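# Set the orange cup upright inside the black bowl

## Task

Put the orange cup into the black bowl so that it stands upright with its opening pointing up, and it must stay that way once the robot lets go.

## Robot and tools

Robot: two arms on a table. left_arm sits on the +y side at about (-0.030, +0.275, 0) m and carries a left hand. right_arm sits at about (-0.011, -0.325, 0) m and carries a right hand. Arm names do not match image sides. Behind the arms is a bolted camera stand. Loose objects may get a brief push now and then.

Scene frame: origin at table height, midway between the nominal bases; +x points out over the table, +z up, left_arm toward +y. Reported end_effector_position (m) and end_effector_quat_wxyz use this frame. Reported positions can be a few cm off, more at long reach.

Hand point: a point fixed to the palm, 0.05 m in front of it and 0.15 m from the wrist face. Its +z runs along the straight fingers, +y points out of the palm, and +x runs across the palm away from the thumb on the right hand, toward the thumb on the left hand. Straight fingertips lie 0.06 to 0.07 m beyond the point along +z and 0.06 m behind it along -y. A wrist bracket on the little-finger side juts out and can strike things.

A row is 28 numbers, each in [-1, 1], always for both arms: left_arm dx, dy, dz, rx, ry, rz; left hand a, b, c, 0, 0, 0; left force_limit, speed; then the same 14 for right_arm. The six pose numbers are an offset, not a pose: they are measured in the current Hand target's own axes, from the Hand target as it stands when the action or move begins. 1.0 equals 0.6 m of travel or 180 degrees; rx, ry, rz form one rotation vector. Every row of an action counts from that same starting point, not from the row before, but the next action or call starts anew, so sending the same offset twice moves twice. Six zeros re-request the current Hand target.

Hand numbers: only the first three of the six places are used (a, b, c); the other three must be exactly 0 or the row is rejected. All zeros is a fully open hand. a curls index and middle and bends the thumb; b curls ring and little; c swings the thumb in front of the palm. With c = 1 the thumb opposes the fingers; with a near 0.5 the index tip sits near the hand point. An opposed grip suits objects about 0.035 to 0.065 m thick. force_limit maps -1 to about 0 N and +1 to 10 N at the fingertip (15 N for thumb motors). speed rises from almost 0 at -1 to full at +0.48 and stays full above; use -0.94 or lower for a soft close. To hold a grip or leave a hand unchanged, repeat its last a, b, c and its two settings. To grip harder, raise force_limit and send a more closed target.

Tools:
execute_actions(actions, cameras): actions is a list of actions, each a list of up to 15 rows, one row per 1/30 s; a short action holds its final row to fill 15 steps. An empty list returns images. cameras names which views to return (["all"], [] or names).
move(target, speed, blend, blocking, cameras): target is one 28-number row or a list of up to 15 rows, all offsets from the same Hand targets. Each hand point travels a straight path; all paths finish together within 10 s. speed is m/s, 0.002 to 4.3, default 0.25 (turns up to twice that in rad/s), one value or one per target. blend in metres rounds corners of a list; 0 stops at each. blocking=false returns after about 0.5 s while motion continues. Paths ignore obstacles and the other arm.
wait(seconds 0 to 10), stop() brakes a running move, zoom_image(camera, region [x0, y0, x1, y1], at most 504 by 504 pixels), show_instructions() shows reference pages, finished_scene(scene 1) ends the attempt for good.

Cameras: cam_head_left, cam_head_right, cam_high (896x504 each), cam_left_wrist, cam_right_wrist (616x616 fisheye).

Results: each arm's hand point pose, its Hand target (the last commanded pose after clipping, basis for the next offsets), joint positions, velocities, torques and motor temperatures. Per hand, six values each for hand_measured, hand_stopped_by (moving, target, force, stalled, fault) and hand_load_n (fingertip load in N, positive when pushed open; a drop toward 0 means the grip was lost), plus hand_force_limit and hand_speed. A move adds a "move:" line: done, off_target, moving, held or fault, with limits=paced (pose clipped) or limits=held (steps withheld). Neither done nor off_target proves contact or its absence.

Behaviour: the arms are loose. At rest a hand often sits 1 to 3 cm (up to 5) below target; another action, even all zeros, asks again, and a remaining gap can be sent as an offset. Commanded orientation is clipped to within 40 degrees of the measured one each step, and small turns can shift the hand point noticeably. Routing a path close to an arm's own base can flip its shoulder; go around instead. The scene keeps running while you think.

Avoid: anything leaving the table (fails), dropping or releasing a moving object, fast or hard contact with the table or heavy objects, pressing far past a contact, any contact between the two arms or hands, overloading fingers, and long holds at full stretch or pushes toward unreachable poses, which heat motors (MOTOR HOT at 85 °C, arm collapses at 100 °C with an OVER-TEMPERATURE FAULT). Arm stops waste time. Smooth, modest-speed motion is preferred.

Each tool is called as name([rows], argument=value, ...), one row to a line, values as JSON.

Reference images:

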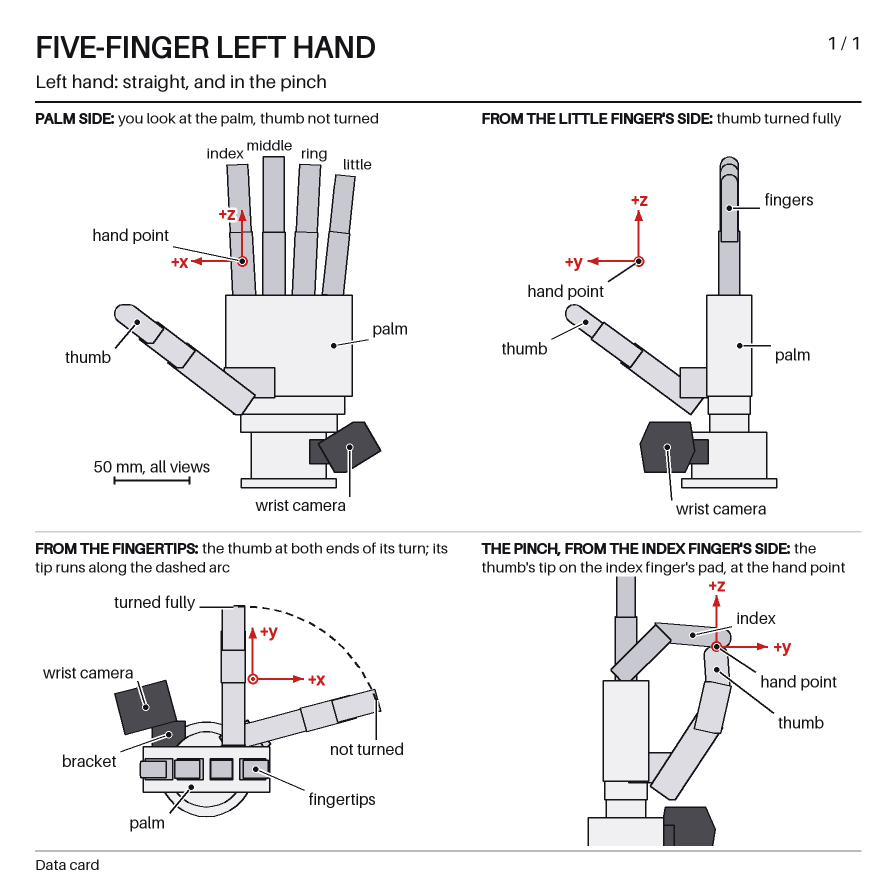

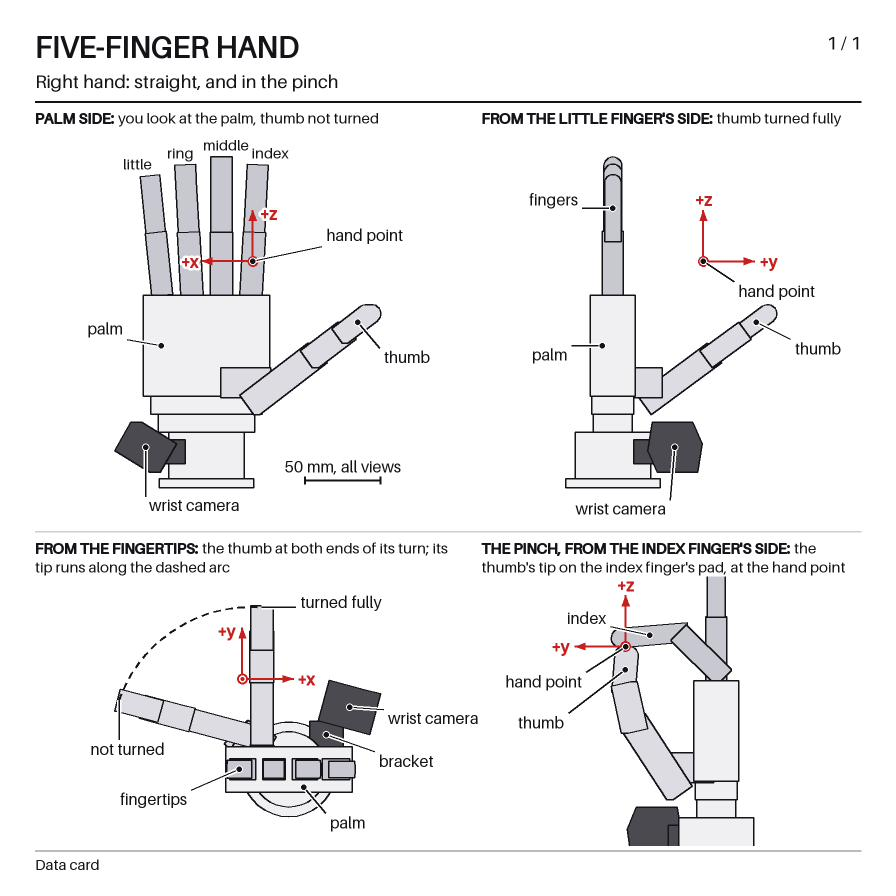

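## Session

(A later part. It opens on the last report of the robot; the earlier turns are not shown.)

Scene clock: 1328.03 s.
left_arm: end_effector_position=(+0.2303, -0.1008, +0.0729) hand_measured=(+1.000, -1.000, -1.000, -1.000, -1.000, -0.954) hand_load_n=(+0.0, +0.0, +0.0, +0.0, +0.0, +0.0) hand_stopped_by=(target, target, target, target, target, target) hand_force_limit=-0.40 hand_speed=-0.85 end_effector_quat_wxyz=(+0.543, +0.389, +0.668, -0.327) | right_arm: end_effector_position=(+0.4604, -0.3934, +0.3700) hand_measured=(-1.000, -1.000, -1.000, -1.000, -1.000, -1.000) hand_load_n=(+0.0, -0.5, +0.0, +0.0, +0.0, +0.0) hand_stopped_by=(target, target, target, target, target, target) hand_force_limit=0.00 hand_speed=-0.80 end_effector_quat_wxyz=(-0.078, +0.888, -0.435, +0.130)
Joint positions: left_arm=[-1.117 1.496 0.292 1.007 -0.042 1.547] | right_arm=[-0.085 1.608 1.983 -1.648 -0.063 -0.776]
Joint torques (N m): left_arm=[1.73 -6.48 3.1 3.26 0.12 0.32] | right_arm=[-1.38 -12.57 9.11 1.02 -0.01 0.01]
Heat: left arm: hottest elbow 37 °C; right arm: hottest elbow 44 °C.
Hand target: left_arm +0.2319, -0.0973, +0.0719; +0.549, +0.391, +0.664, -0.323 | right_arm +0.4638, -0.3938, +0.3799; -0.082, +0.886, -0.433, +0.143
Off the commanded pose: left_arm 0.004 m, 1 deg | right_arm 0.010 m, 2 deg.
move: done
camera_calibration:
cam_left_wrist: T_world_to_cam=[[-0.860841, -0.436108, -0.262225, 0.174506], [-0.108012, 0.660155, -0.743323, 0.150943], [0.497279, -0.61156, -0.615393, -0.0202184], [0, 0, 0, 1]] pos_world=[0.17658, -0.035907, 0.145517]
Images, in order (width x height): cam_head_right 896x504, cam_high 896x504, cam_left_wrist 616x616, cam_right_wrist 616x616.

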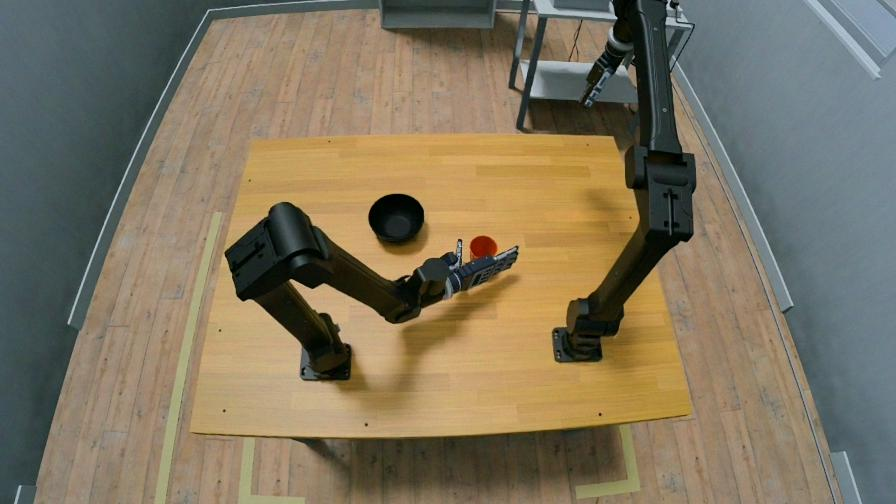

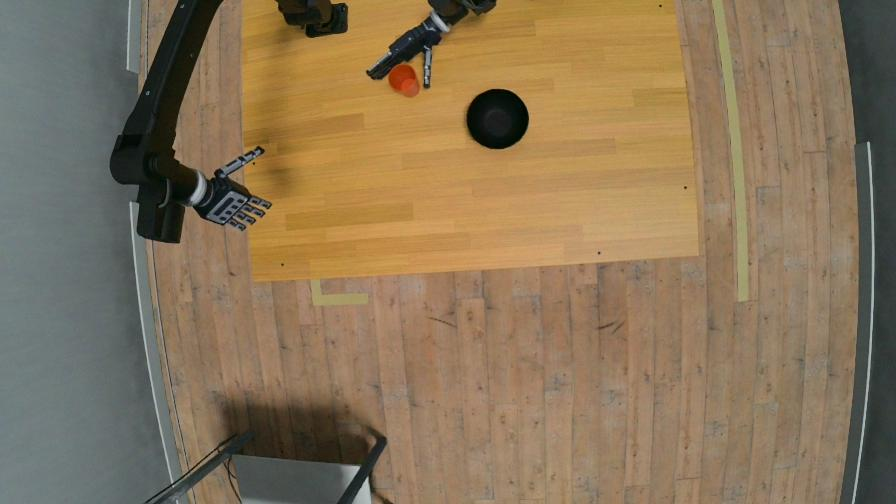

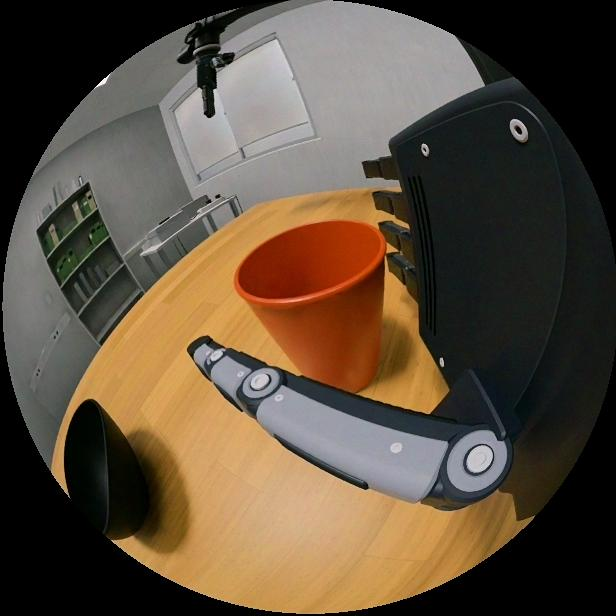

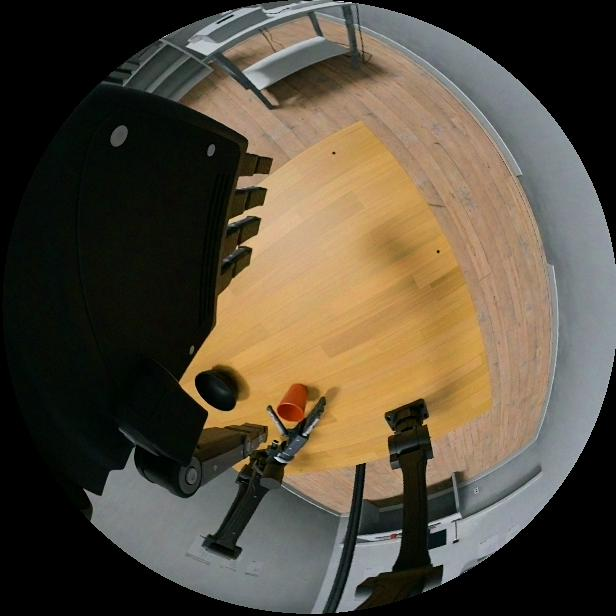

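execute_actions([
  [[0,0,0,0,0,0, 0.8,0,1,0,0,0,-0.4,-0.92, 0,0,0,0,0,0, 0,0,0,0,0,0, 0,-0.8]],
], cameras=[])

wait(seconds=4, cameras=["all"])

Scene clock: 1382.20 s.
left_arm: end_effector_position=(+0.2303, -0.1007, +0.0722) hand_measured=(+1.000, -0.642, -0.292, -0.298, -0.880, -1.000) hand_load_n=(-0.5, +6.5, +3.5, +2.0, +0.0, +0.0) hand_stopped_by=(target, force, force, force, target, target) hand_force_limit=-0.40 hand_speed=-0.92 end_effector_quat_wxyz=(+0.543, +0.389, +0.669, -0.327) | right_arm: end_effector_position=(+0.4604, -0.3934, +0.3700) hand_measured=(-1.000, -1.000, -1.000, -1.000, -1.000, -1.000) hand_load_n=(+0.0, +0.0, +0.0, +0.0, +0.0, +0.0) hand_stopped_by=(target, target, target, target, target, target) hand_force_limit=0.00 hand_speed=-0.80 end_effector_quat_wxyz=(-0.078, +0.888, -0.435, +0.130)
Joint positions: left_arm=[-1.117 1.498 0.292 1.007 -0.042 1.547] | right_arm=[-0.085 1.608 1.983 -1.648 -0.063 -0.776]
Joint torques (N m): left_arm=[1.73 -6.53 3.08 3.21 0.12 0.33] | right_arm=[-1.73 -12.34 9.06 0.98 0.01 -0.03]
Heat: left arm: hottest elbow 37 °C; right arm: hottest elbow 44 °C.
Hand target: left_arm +0.2319, -0.0973, +0.0719; +0.549, +0.391, +0.664, -0.323 | right_arm +0.4638, -0.3938, +0.3799; -0.082, +0.886, -0.433, +0.143
Off the commanded pose: left_arm 0.004 m, 1 deg | right_arm 0.010 m, 2 deg.
No camera images: "cameras" was empty.

Scene clock: 1386.20 s.
left_arm: end_effector_position=(+0.2303, -0.1007, +0.0722) hand_measured=(+1.000, -0.642, -0.292, -0.298, -0.880, -1.000) hand_load_n=(+0.0, +6.5, +3.5, +2.0, +0.0, +0.0) hand_stopped_by=(target, force, force, force, target, target) hand_force_limit=-0.40 hand_speed=-0.92 end_effector_quat_wxyz=(+0.543, +0.389, +0.669, -0.327) | right_arm: end_effector_position=(+0.4604, -0.3934, +0.3700) hand_measured=(-1.000, -1.000, -1.000, -1.000, -1.000, -1.000) hand_load_n=(-0.5, +0.0, +0.0, +0.0, +0.0, +0.0) hand_stopped_by=(target, target, target, target, target, target) hand_force_limit=0.00 hand_speed=-0.80 end_effector_quat_wxyz=(-0.078, +0.888, -0.435, +0.130)
Joint positions: left_arm=[-1.117 1.498 0.292 1.007 -0.042 1.547] | right_arm=[-0.085 1.608 1.983 -1.648 -0.063 -0.776]
Joint torques (N m): left_arm=[1.67 -6.59 3.07 3.21 0.13 0.33] | right_arm=[-1.55 -12.45 9.05 1.07 0 0]
Heat: left arm: hottest elbow 37 °C; right arm: hottest elbow 44 °C.
Hand target: left_arm +0.2319, -0.0973, +0.0719; +0.549, +0.391, +0.664, -0.323 | right_arm +0.4638, -0.3938, +0.3799; -0.082, +0.886, -0.433, +0.143
Off the commanded pose: left_arm 0.004 m, 1 deg | right_arm 0.010 m, 2 deg.
wait: 4.00 s; at rest by 0.17 s
camera_calibration:
cam_left_wrist: T_world_to_cam=[[-0.861004, -0.435758, -0.262273, 0.174396], [-0.108529, 0.661216, -0.742304, 0.150476], [0.496884, -0.610663, -0.616602, -0.0203107], [0, 0, 0, 1]] pos_world=[0.176579, -0.0359058, 0.144915]

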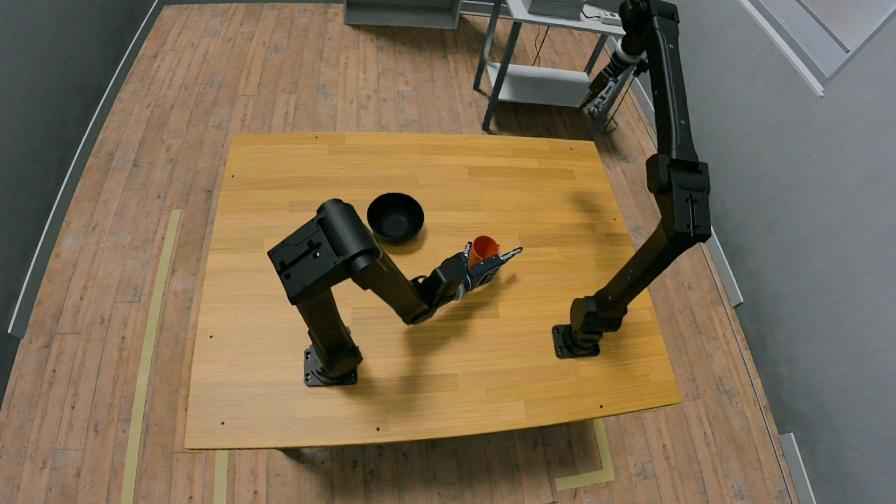

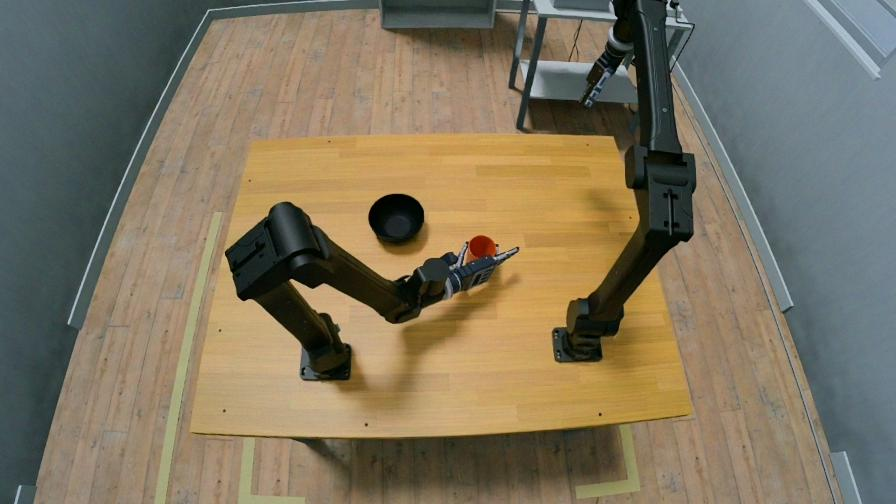

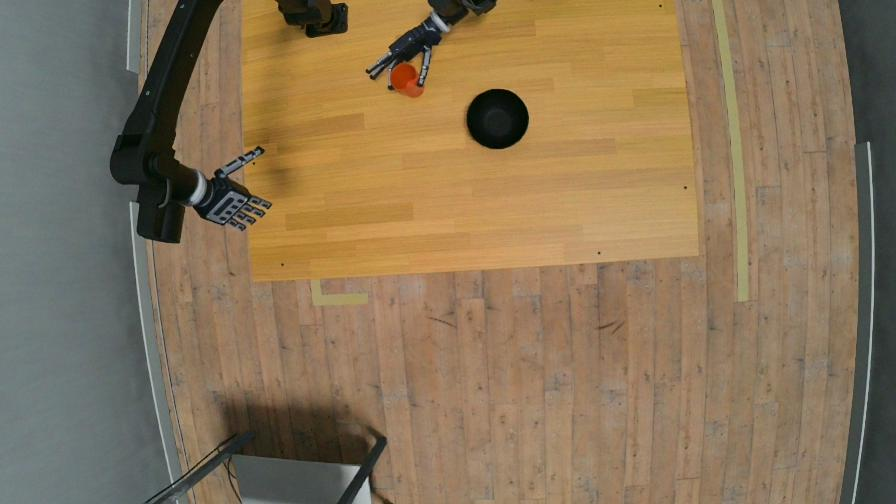

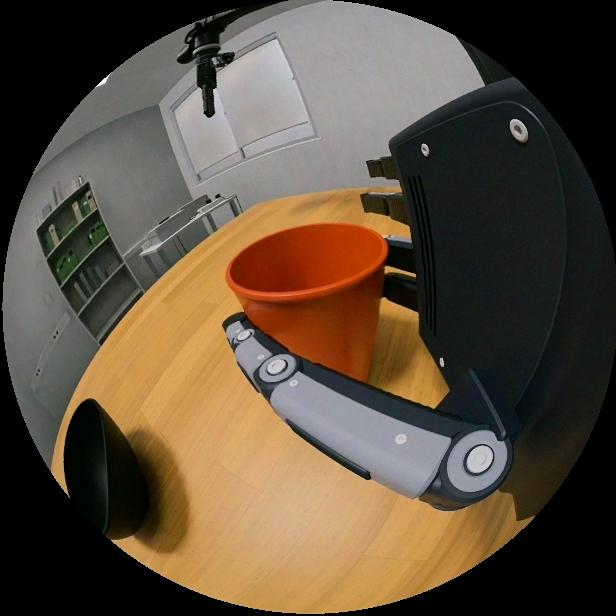

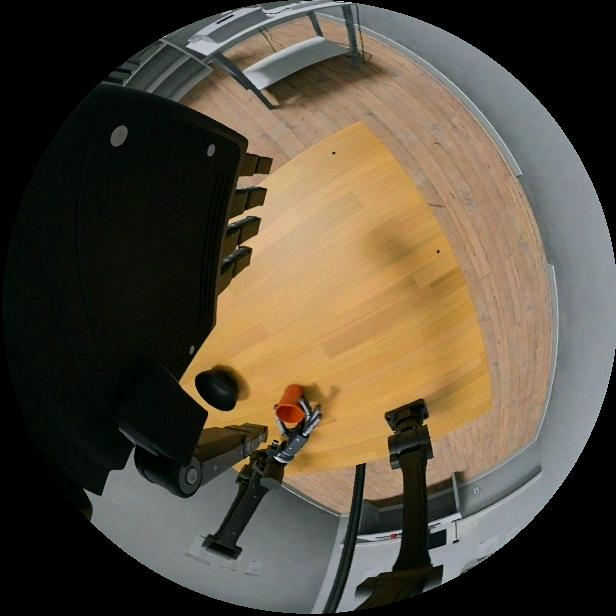

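move(target=[-0.1392, 0.0, -0.0265, 0,0,0, 0.8,0,1,0,0,0,-0.4,-0.92, 0,0,0,0,0,0, 0,0,0,0,0,0, 0,-0.8], speed=0.06, cameras=["cam_head_left","cam_head_right","cam_high","cam_left_wrist"])

Scene clock: 1422.53 s.
left_arm: end_effector_position=(+0.2216, -0.0832, +0.1315) hand_measured=(+1.000, -0.642, -0.292, -0.298, -0.880, -1.000) hand_load_n=(+0.0, +6.5, +3.5, +1.5, +0.0, +0.0) hand_stopped_by=(target, force, force, force, target, target) hand_force_limit=-0.40 hand_speed=-0.92 end_effector_quat_wxyz=(+0.532, +0.394, +0.677, -0.320) | right_arm: end_effector_position=(+0.4604, -0.3934, +0.3700) hand_measured=(-1.000, -1.000, -1.000, -1.000, -1.000, -1.000) hand_load_n=(+0.0, +0.0, +0.0, +0.0, +0.0, +0.0) hand_stopped_by=(target, target, target, target, target, target) hand_force_limit=0.00 hand_speed=-0.80 end_effector_quat_wxyz=(-0.078, +0.888, -0.435, +0.130)
Joint positions: left_arm=[-1.117 1.123 0.31 0.582 -0.042 1.547] | right_arm=[-0.085 1.608 1.983 -1.648 -0.063 -0.776]
Joint torques (N m): left_arm=[1.61 -5.3 9.47 1.21 0.09 0.33] | right_arm=[-1.79 -12.22 9.1 1.03 0.02 -0.03]
Heat: left arm: hottest elbow 37 °C; right arm: hottest elbow 44 °C.
Hand target: left_arm +0.2320, -0.0974, +0.1570; +0.549, +0.391, +0.664, -0.323 | right_arm +0.4638, -0.3938, +0.3799; -0.082, +0.886, -0.433, +0.143
Off the commanded pose: left_arm 0.031 m, 2 deg | right_arm 0.010 m, 2 deg.
move: off_target (left_arm)
camera_calibration:
cam_left_wrist: T_world_to_cam=[[-0.864789, -0.428087, -0.262453, 0.191648], [-0.118957, 0.682454, -0.721183, 0.183274], [0.487841, -0.59245, -0.641103, 0.038065], [0, 0, 0, 1]] pos_world=[0.168968, -0.0204825, 0.206877]
Images, in order (width x height): cam_head_left 896x504, cam_head_right 896x504, cam_high 896x504, cam_left_wrist 616x616.

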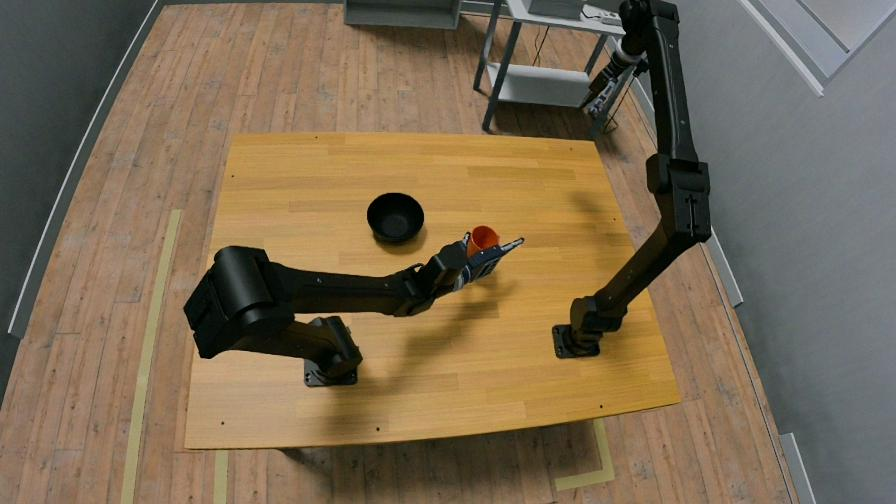

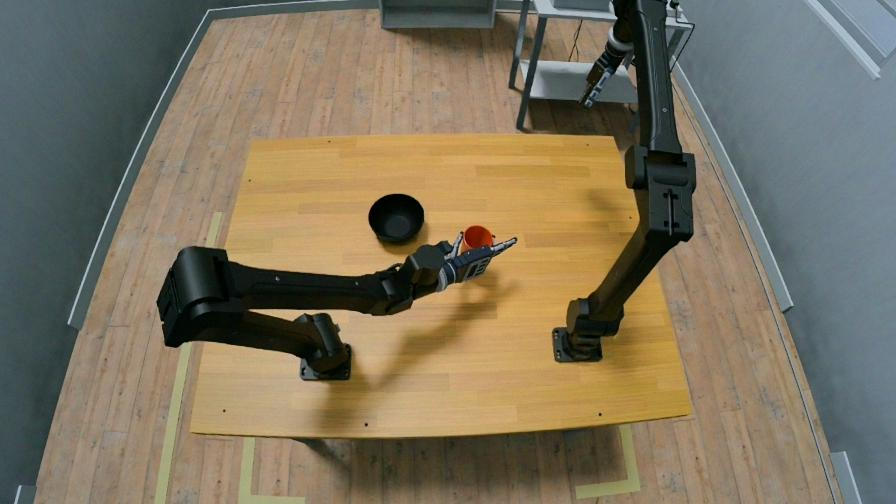

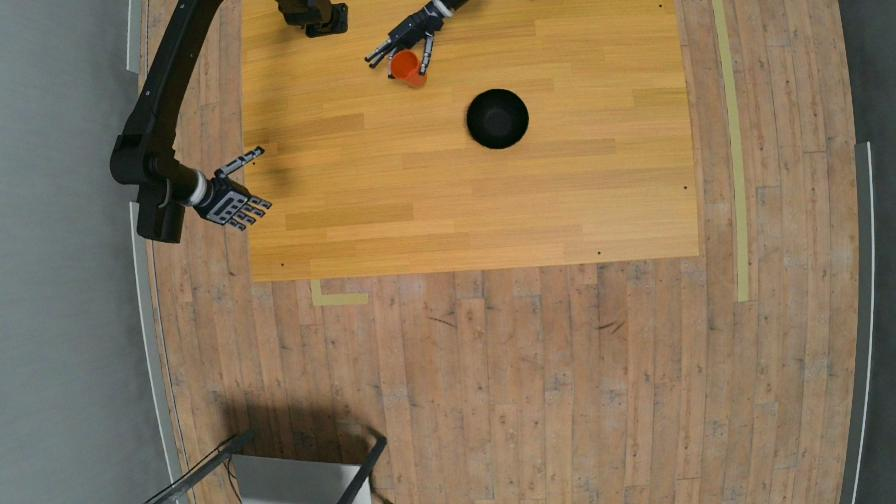

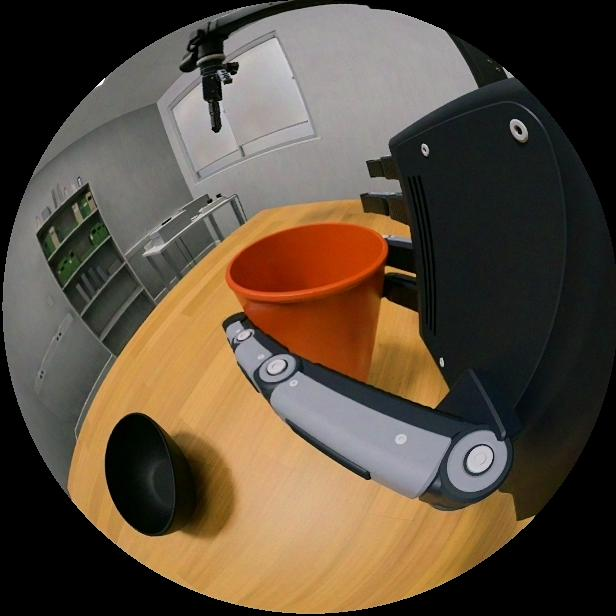

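zoom_image(camera="cam_left_wrist", region=[210, 200, 410, 400])

zoom_image(camera="cam_high", region=[350, 0, 550, 160])

zoom_image(camera="cam_head_right", region=[360, 180, 560, 300])

zoom_image(camera="cam_head_left", region=[360, 180, 560, 300])

Scaled by 2.520 from the camera's 616x616 image, which has a finer 880x880 frame.

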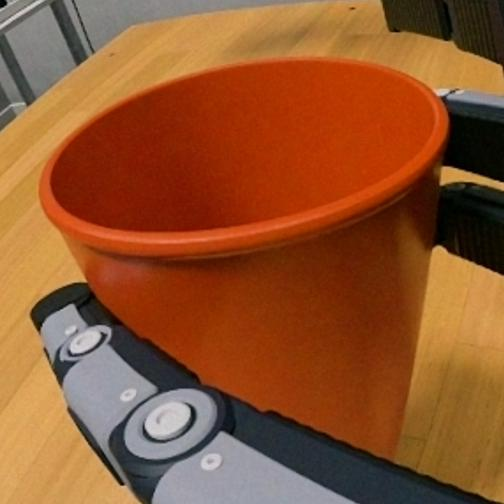

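Scaled by 2.520 from the camera's 896x504 image, which has a finer 1280x720 frame.

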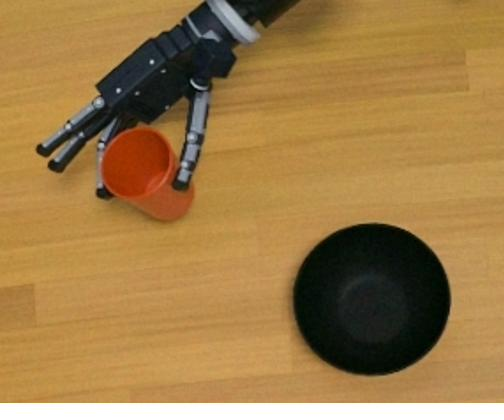

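Scaled by 2.520 from the camera's 896x504 image, which has a finer 1280x720 frame.

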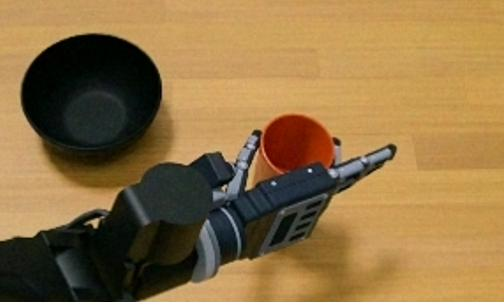

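Scaled by 2.520 from the camera's 896x504 image, which has a finer 1280x720 frame.

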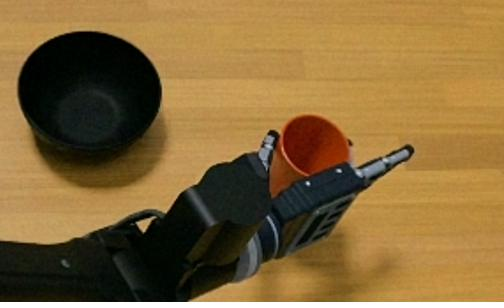

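move(target=[-0.0095, 0.1304, -0.0833, 0,-0.0156,-0.022, 0.8,0,1,0,0,0,-0.4,-0.92, 0,0,0,0,0,0, 0,0,0,0,0,0, 0,-0.8], speed=0.08, cameras=["cam_head_right","cam_left_wrist"])

Scene clock: 1521.17 s.
left_arm: end_effector_position=(+0.2787, -0.0219, +0.1763) hand_measured=(+1.000, -0.642, -0.292, -0.298, -0.880, -1.000) hand_load_n=(+0.0, +6.5, +4.0, +2.0, +0.0, +0.0) hand_stopped_by=(target, force, force, force, target, target) hand_force_limit=-0.40 hand_speed=-0.92 end_effector_quat_wxyz=(+0.557, +0.361, +0.659, -0.353) | right_arm: end_effector_position=(+0.4604, -0.3934, +0.3700) hand_measured=(-1.000, -1.000, -1.000, -1.000, -1.000, -1.000) hand_load_n=(+0.0, +0.0, +0.0, +0.0, +0.0, +0.0) hand_stopped_by=(target, target, target, target, target, target) hand_force_limit=0.00 hand_speed=-0.80 end_effector_quat_wxyz=(-0.078, +0.888, -0.435, +0.130)
Joint positions: left_arm=[-0.769 0.942 0.293 0.514 0.299 1.547] | right_arm=[-0.085 1.608 1.983 -1.648 -0.063 -0.776]
Joint torques (N m): left_arm=[1.73 -3.72 6.17 1.16 0.24 0.16] | right_arm=[-1.32 -12.4 9.02 0.94 0.02 -0.02]
Motor temperatures (°C): left_arm=[30 30 47 30 32 29] | right_arm=[31 39 44 29 30 27]
Heat: left arm: hottest elbow 47 °C; right arm: hottest elbow 44 °C.
Hand target: left_arm +0.2772, -0.0175, +0.1719; +0.553, +0.360, +0.664, -0.351 | right_arm +0.4638, -0.3938, +0.3799; -0.082, +0.886, -0.433, +0.143
Off the commanded pose: left_arm 0.006 m, 1 deg | right_arm 0.010 m, 2 deg.
move: done
camera_calibration:
cam_left_wrist: T_world_to_cam=[[-0.858017, -0.46555, -0.216958, 0.268259], [-0.122518, 0.595728, -0.793787, 0.192396], [0.498795, -0.654501, -0.568182, 0.0578565], [0, 0, 0, 1]] pos_world=[0.224884, 0.0481397, 0.243795]
Images, in order (width x height): cam_head_right 896x504, cam_left_wrist 616x616.

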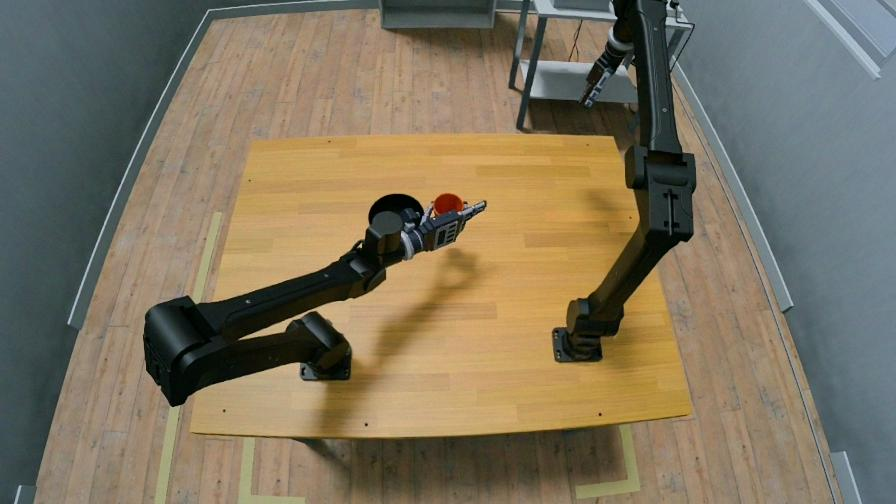

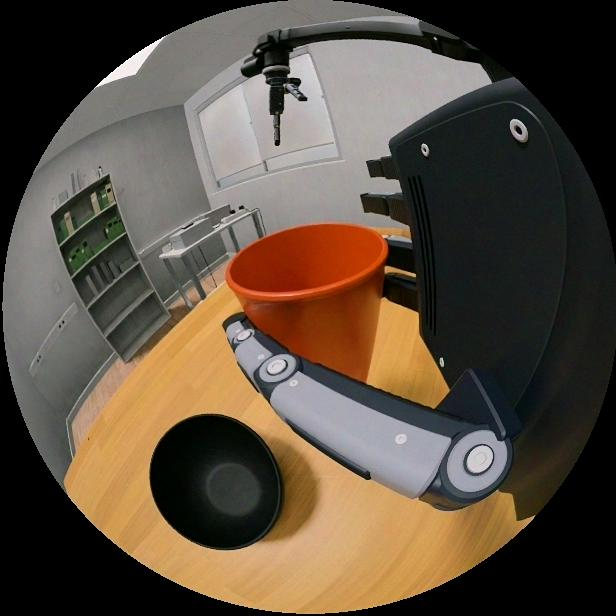

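move(target=[0.0149, 0.2085, -0.121, 0,0,0, 0.8,0,1,0,0,0,-0.4,-0.92, 0,0,0,0,0,0, 0,0,0,0,0,0, 0,-0.8], speed=0.08, cameras=["all"])

Scene clock: 1543.77 s.
left_arm: end_effector_position=(+0.3384, +0.1075, +0.1527) hand_measured=(+1.000, -0.642, -0.292, -0.298, -0.880, -1.000) hand_load_n=(+0.0, +6.5, +3.5, +2.0, +0.0, +0.5) hand_stopped_by=(target, force, force, force, target, target) hand_force_limit=-0.40 hand_speed=-0.92 end_effector_quat_wxyz=(+0.545, +0.351, +0.671, -0.360) | right_arm: end_effector_position=(+0.4604, -0.3934, +0.3700) hand_measured=(-1.000, -1.000, -1.000, -1.000, -1.000, -1.000) hand_load_n=(+0.0, +0.0, +0.0, +0.0, +0.0, +0.0) hand_stopped_by=(target, target, target, target, target, target) hand_force_limit=0.00 hand_speed=-0.80 end_effector_quat_wxyz=(-0.078, +0.888, -0.435, +0.130)
Joint positions: left_arm=[-0.142 0.983 0.277 0.462 0.914 1.663] | right_arm=[-0.085 1.608 1.983 -1.648 -0.063 -0.776]
Joint torques (N m): left_arm=[1.67 -2.14 8.57 1.07 0.42 0.42] | right_arm=[-1.44 -12.51 9.05 1.01 0.03 0.02]
Heat: left arm: hottest elbow 44 °C; right arm: hottest elbow 44 °C.
Hand target: left_arm +0.3495, +0.1078, +0.1647; +0.553, +0.360, +0.664, -0.352 | right_arm +0.4638, -0.3938, +0.3799; -0.082, +0.886, -0.433, +0.143
Off the commanded pose: left_arm 0.016 m, 2 deg | right_arm 0.010 m, 2 deg.
move: off_target (left_arm)
camera_calibration:
cam_left_wrist: T_world_to_cam=[[-0.863776, -0.470499, -0.180339, 0.371479], [-0.158275, 0.593141, -0.789388, 0.115703], [0.478372, -0.653311, -0.586809, 0.108968], [0, 0, 0, 1]] pos_world=[0.28706, 0.177342, 0.22227]

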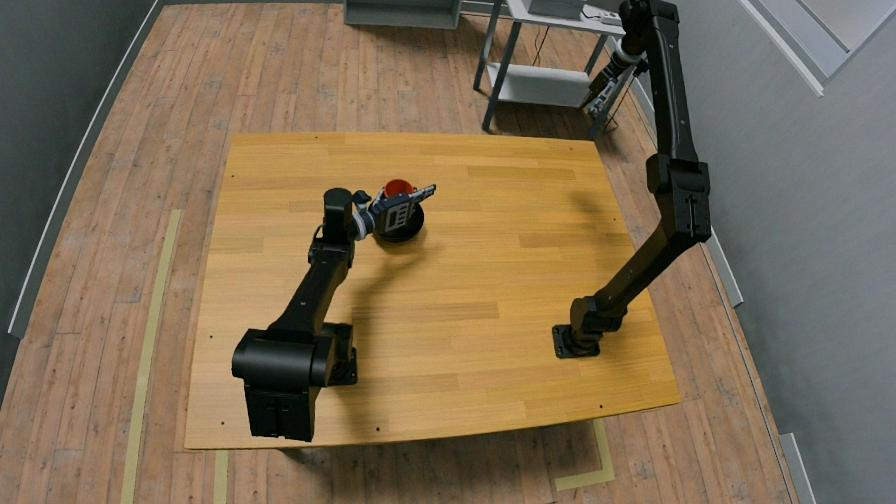

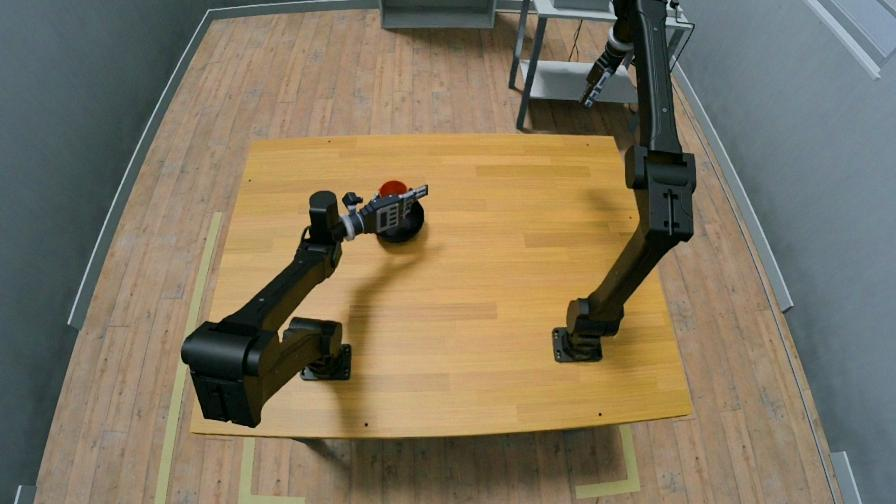

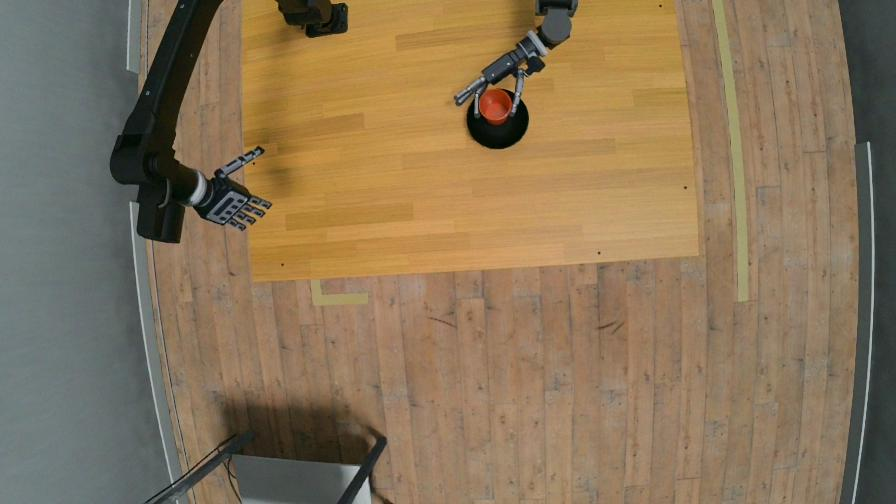

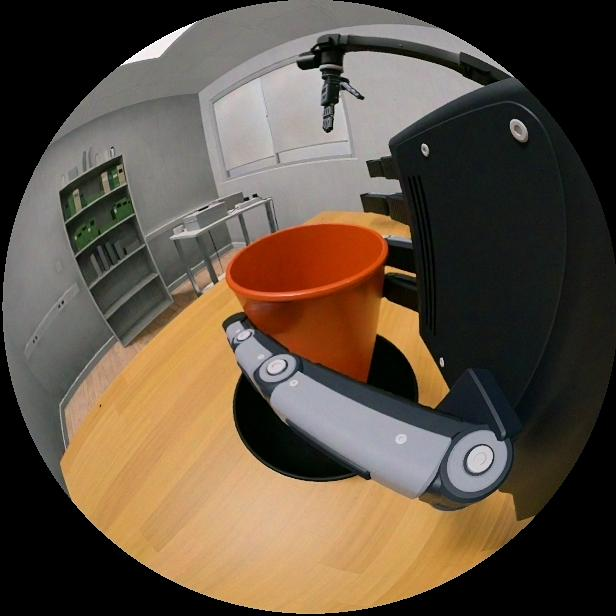

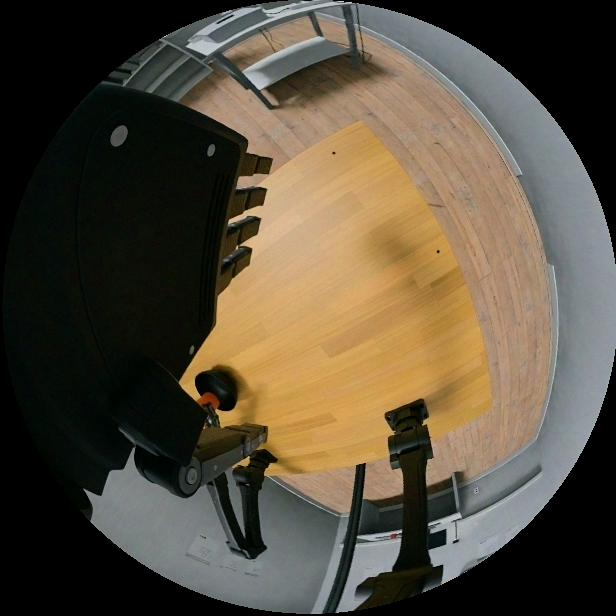

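zoom_image(camera="cam_high", region=[430, 50, 570, 160])

zoom_image(camera="cam_head_left", region=[330, 150, 470, 260])

zoom_image(camera="cam_head_right", region=[330, 150, 470, 260])

zoom_image(camera="cam_right_wrist", region=[140, 340, 300, 480])

Scaled by 3.600 from the camera's 896x504 image, which has a finer 1280x720 frame.

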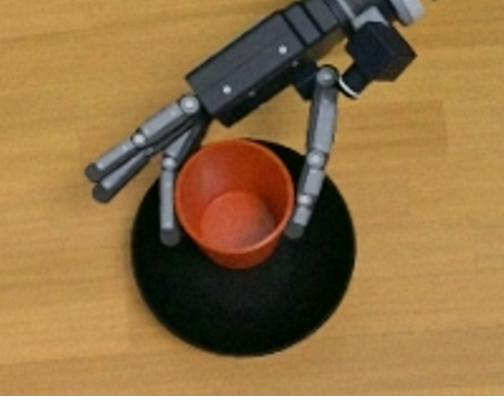

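Scaled by 3.600 from the camera's 896x504 image, which has a finer 1280x720 frame.

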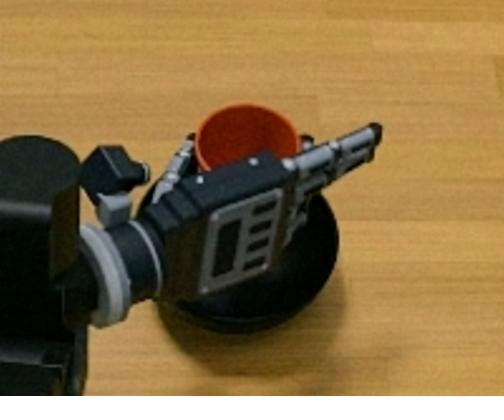

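Scaled by 3.600 from the camera's 896x504 image, which has a finer 1280x720 frame.

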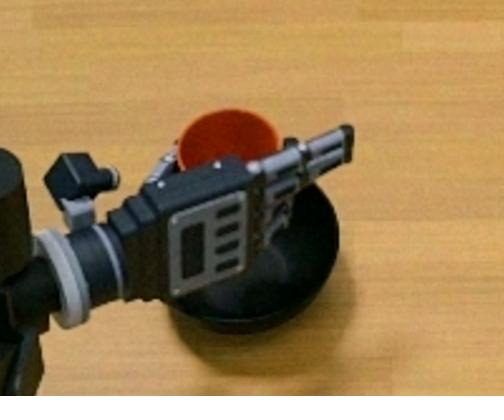

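Scaled by 3.150 from the camera's 616x616 image, which has a finer 880x880 frame.

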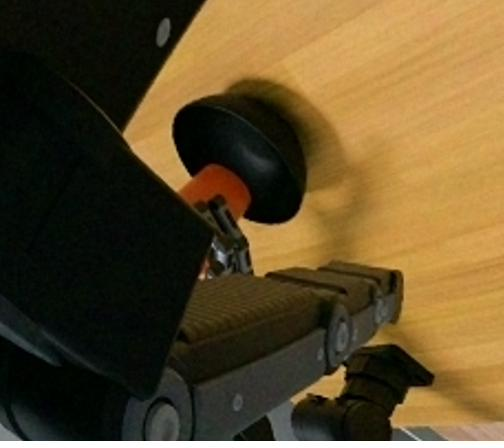

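move(target=[0.0617, 0.0051, 0.0108, 0,0,0.0128, 0.8,0,1,0,0,0,-0.4,-0.92, 0,0,0,0,0,0, 0,0,0,0,0,0, 0,-0.8], speed=0.04, cameras=["cam_high","cam_left_wrist","cam_head_left"])

Scene clock: 1660.17 s.
left_arm: end_effector_position=(+0.3507, +0.1064, +0.1271) hand_measured=(+1.000, -0.642, -0.292, -0.298, -0.880, -1.000) hand_load_n=(+0.0, +6.5, +4.0, +2.0, +0.0, +0.0) hand_stopped_by=(target, force, force, force, target, target) hand_force_limit=-0.40 hand_speed=-0.92 end_effector_quat_wxyz=(+0.552, +0.365, +0.664, -0.348) | right_arm: end_effector_position=(+0.4604, -0.3934, +0.3700) hand_measured=(-1.000, -1.000, -1.000, -1.000, -1.000, -1.000) hand_load_n=(+0.0, +0.0, +0.0, +0.0, +0.0, +0.0) hand_stopped_by=(target, target, target, target, target, target) hand_force_limit=0.00 hand_speed=-0.80 end_effector_quat_wxyz=(-0.078, +0.888, -0.435, +0.130)
Joint positions: left_arm=[-0.142 1.149 0.261 0.644 0.914 1.705] | right_arm=[-0.085 1.608 1.983 -1.648 -0.063 -0.776]
Joint torques (N m): left_arm=[1.26 -3.49 4.79 2.81 0.22 0.4] | right_arm=[-1.96 -12.28 9.18 1.11 0.01 -0.01]
Heat: left arm: hottest elbow 47 °C; right arm: hottest elbow 45 °C.
Hand target: left_arm +0.3506, +0.1070, +0.1271; +0.560, +0.373, +0.656, -0.340 | right_arm +0.4638, -0.3938, +0.3799; -0.082, +0.886, -0.433, +0.143
Off the commanded pose: left_arm 0.001 m, 2 deg | right_arm 0.010 m, 2 deg.
move: done
camera_calibration:
cam_left_wrist: T_world_to_cam=[[-0.859379, -0.461125, -0.220979, 0.379639], [-0.125984, 0.609777, -0.782496, 0.0840929], [0.495577, -0.644621, -0.582124, 0.0798431], [0, 0, 0, 1]] pos_world=[0.29728, 0.175252, 0.196173]
Images, in order (width x height): cam_head_left 896x504, cam_high 896x504, cam_left_wrist 616x616.

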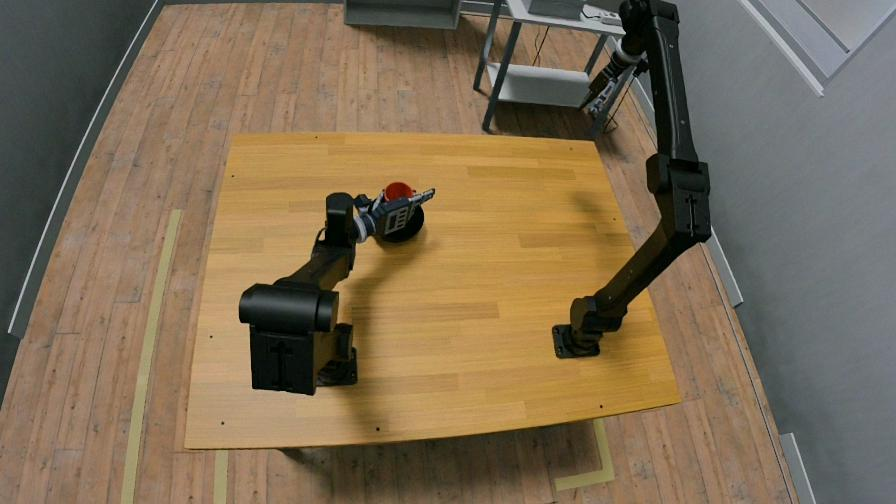

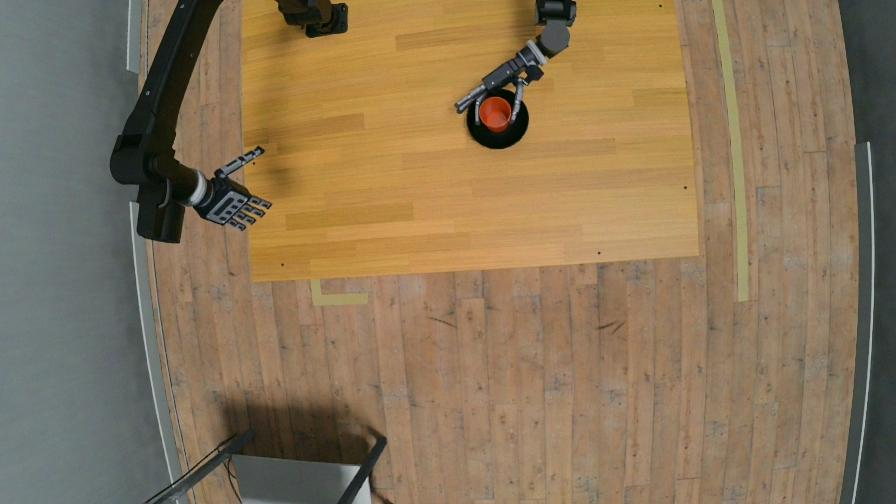

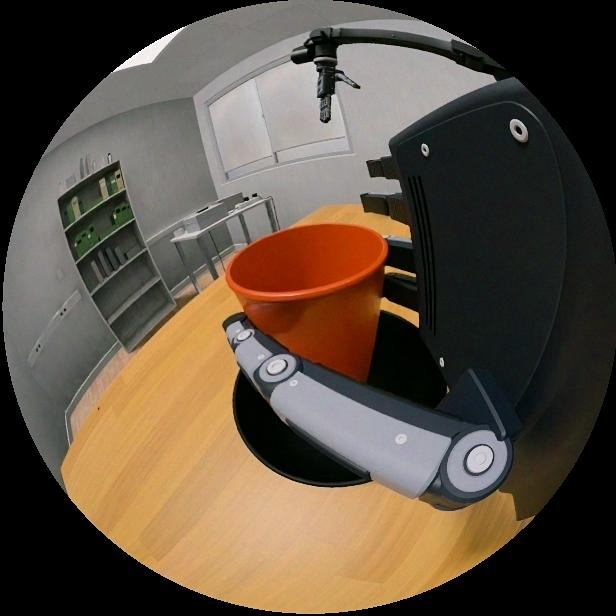

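zoom_image(camera="cam_high", region=[450, 65, 550, 165])

zoom_image(camera="cam_head_left", region=[330, 150, 470, 260])

Scaled by 5.040 from the camera's 896x504 image, which has a finer 1280x720 frame.

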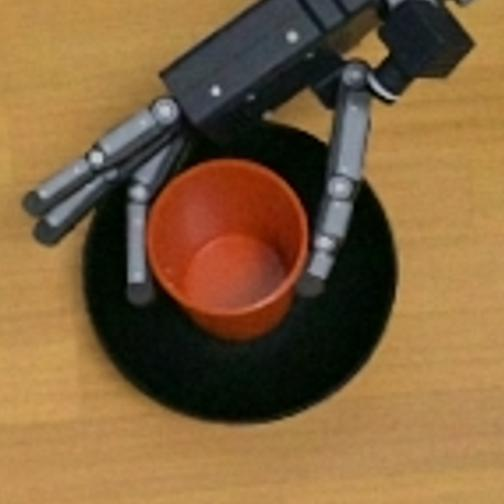

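Scaled by 3.600 from the camera's 896x504 image, which has a finer 1280x720 frame.

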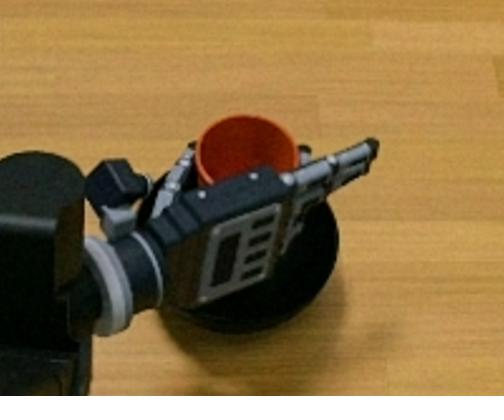

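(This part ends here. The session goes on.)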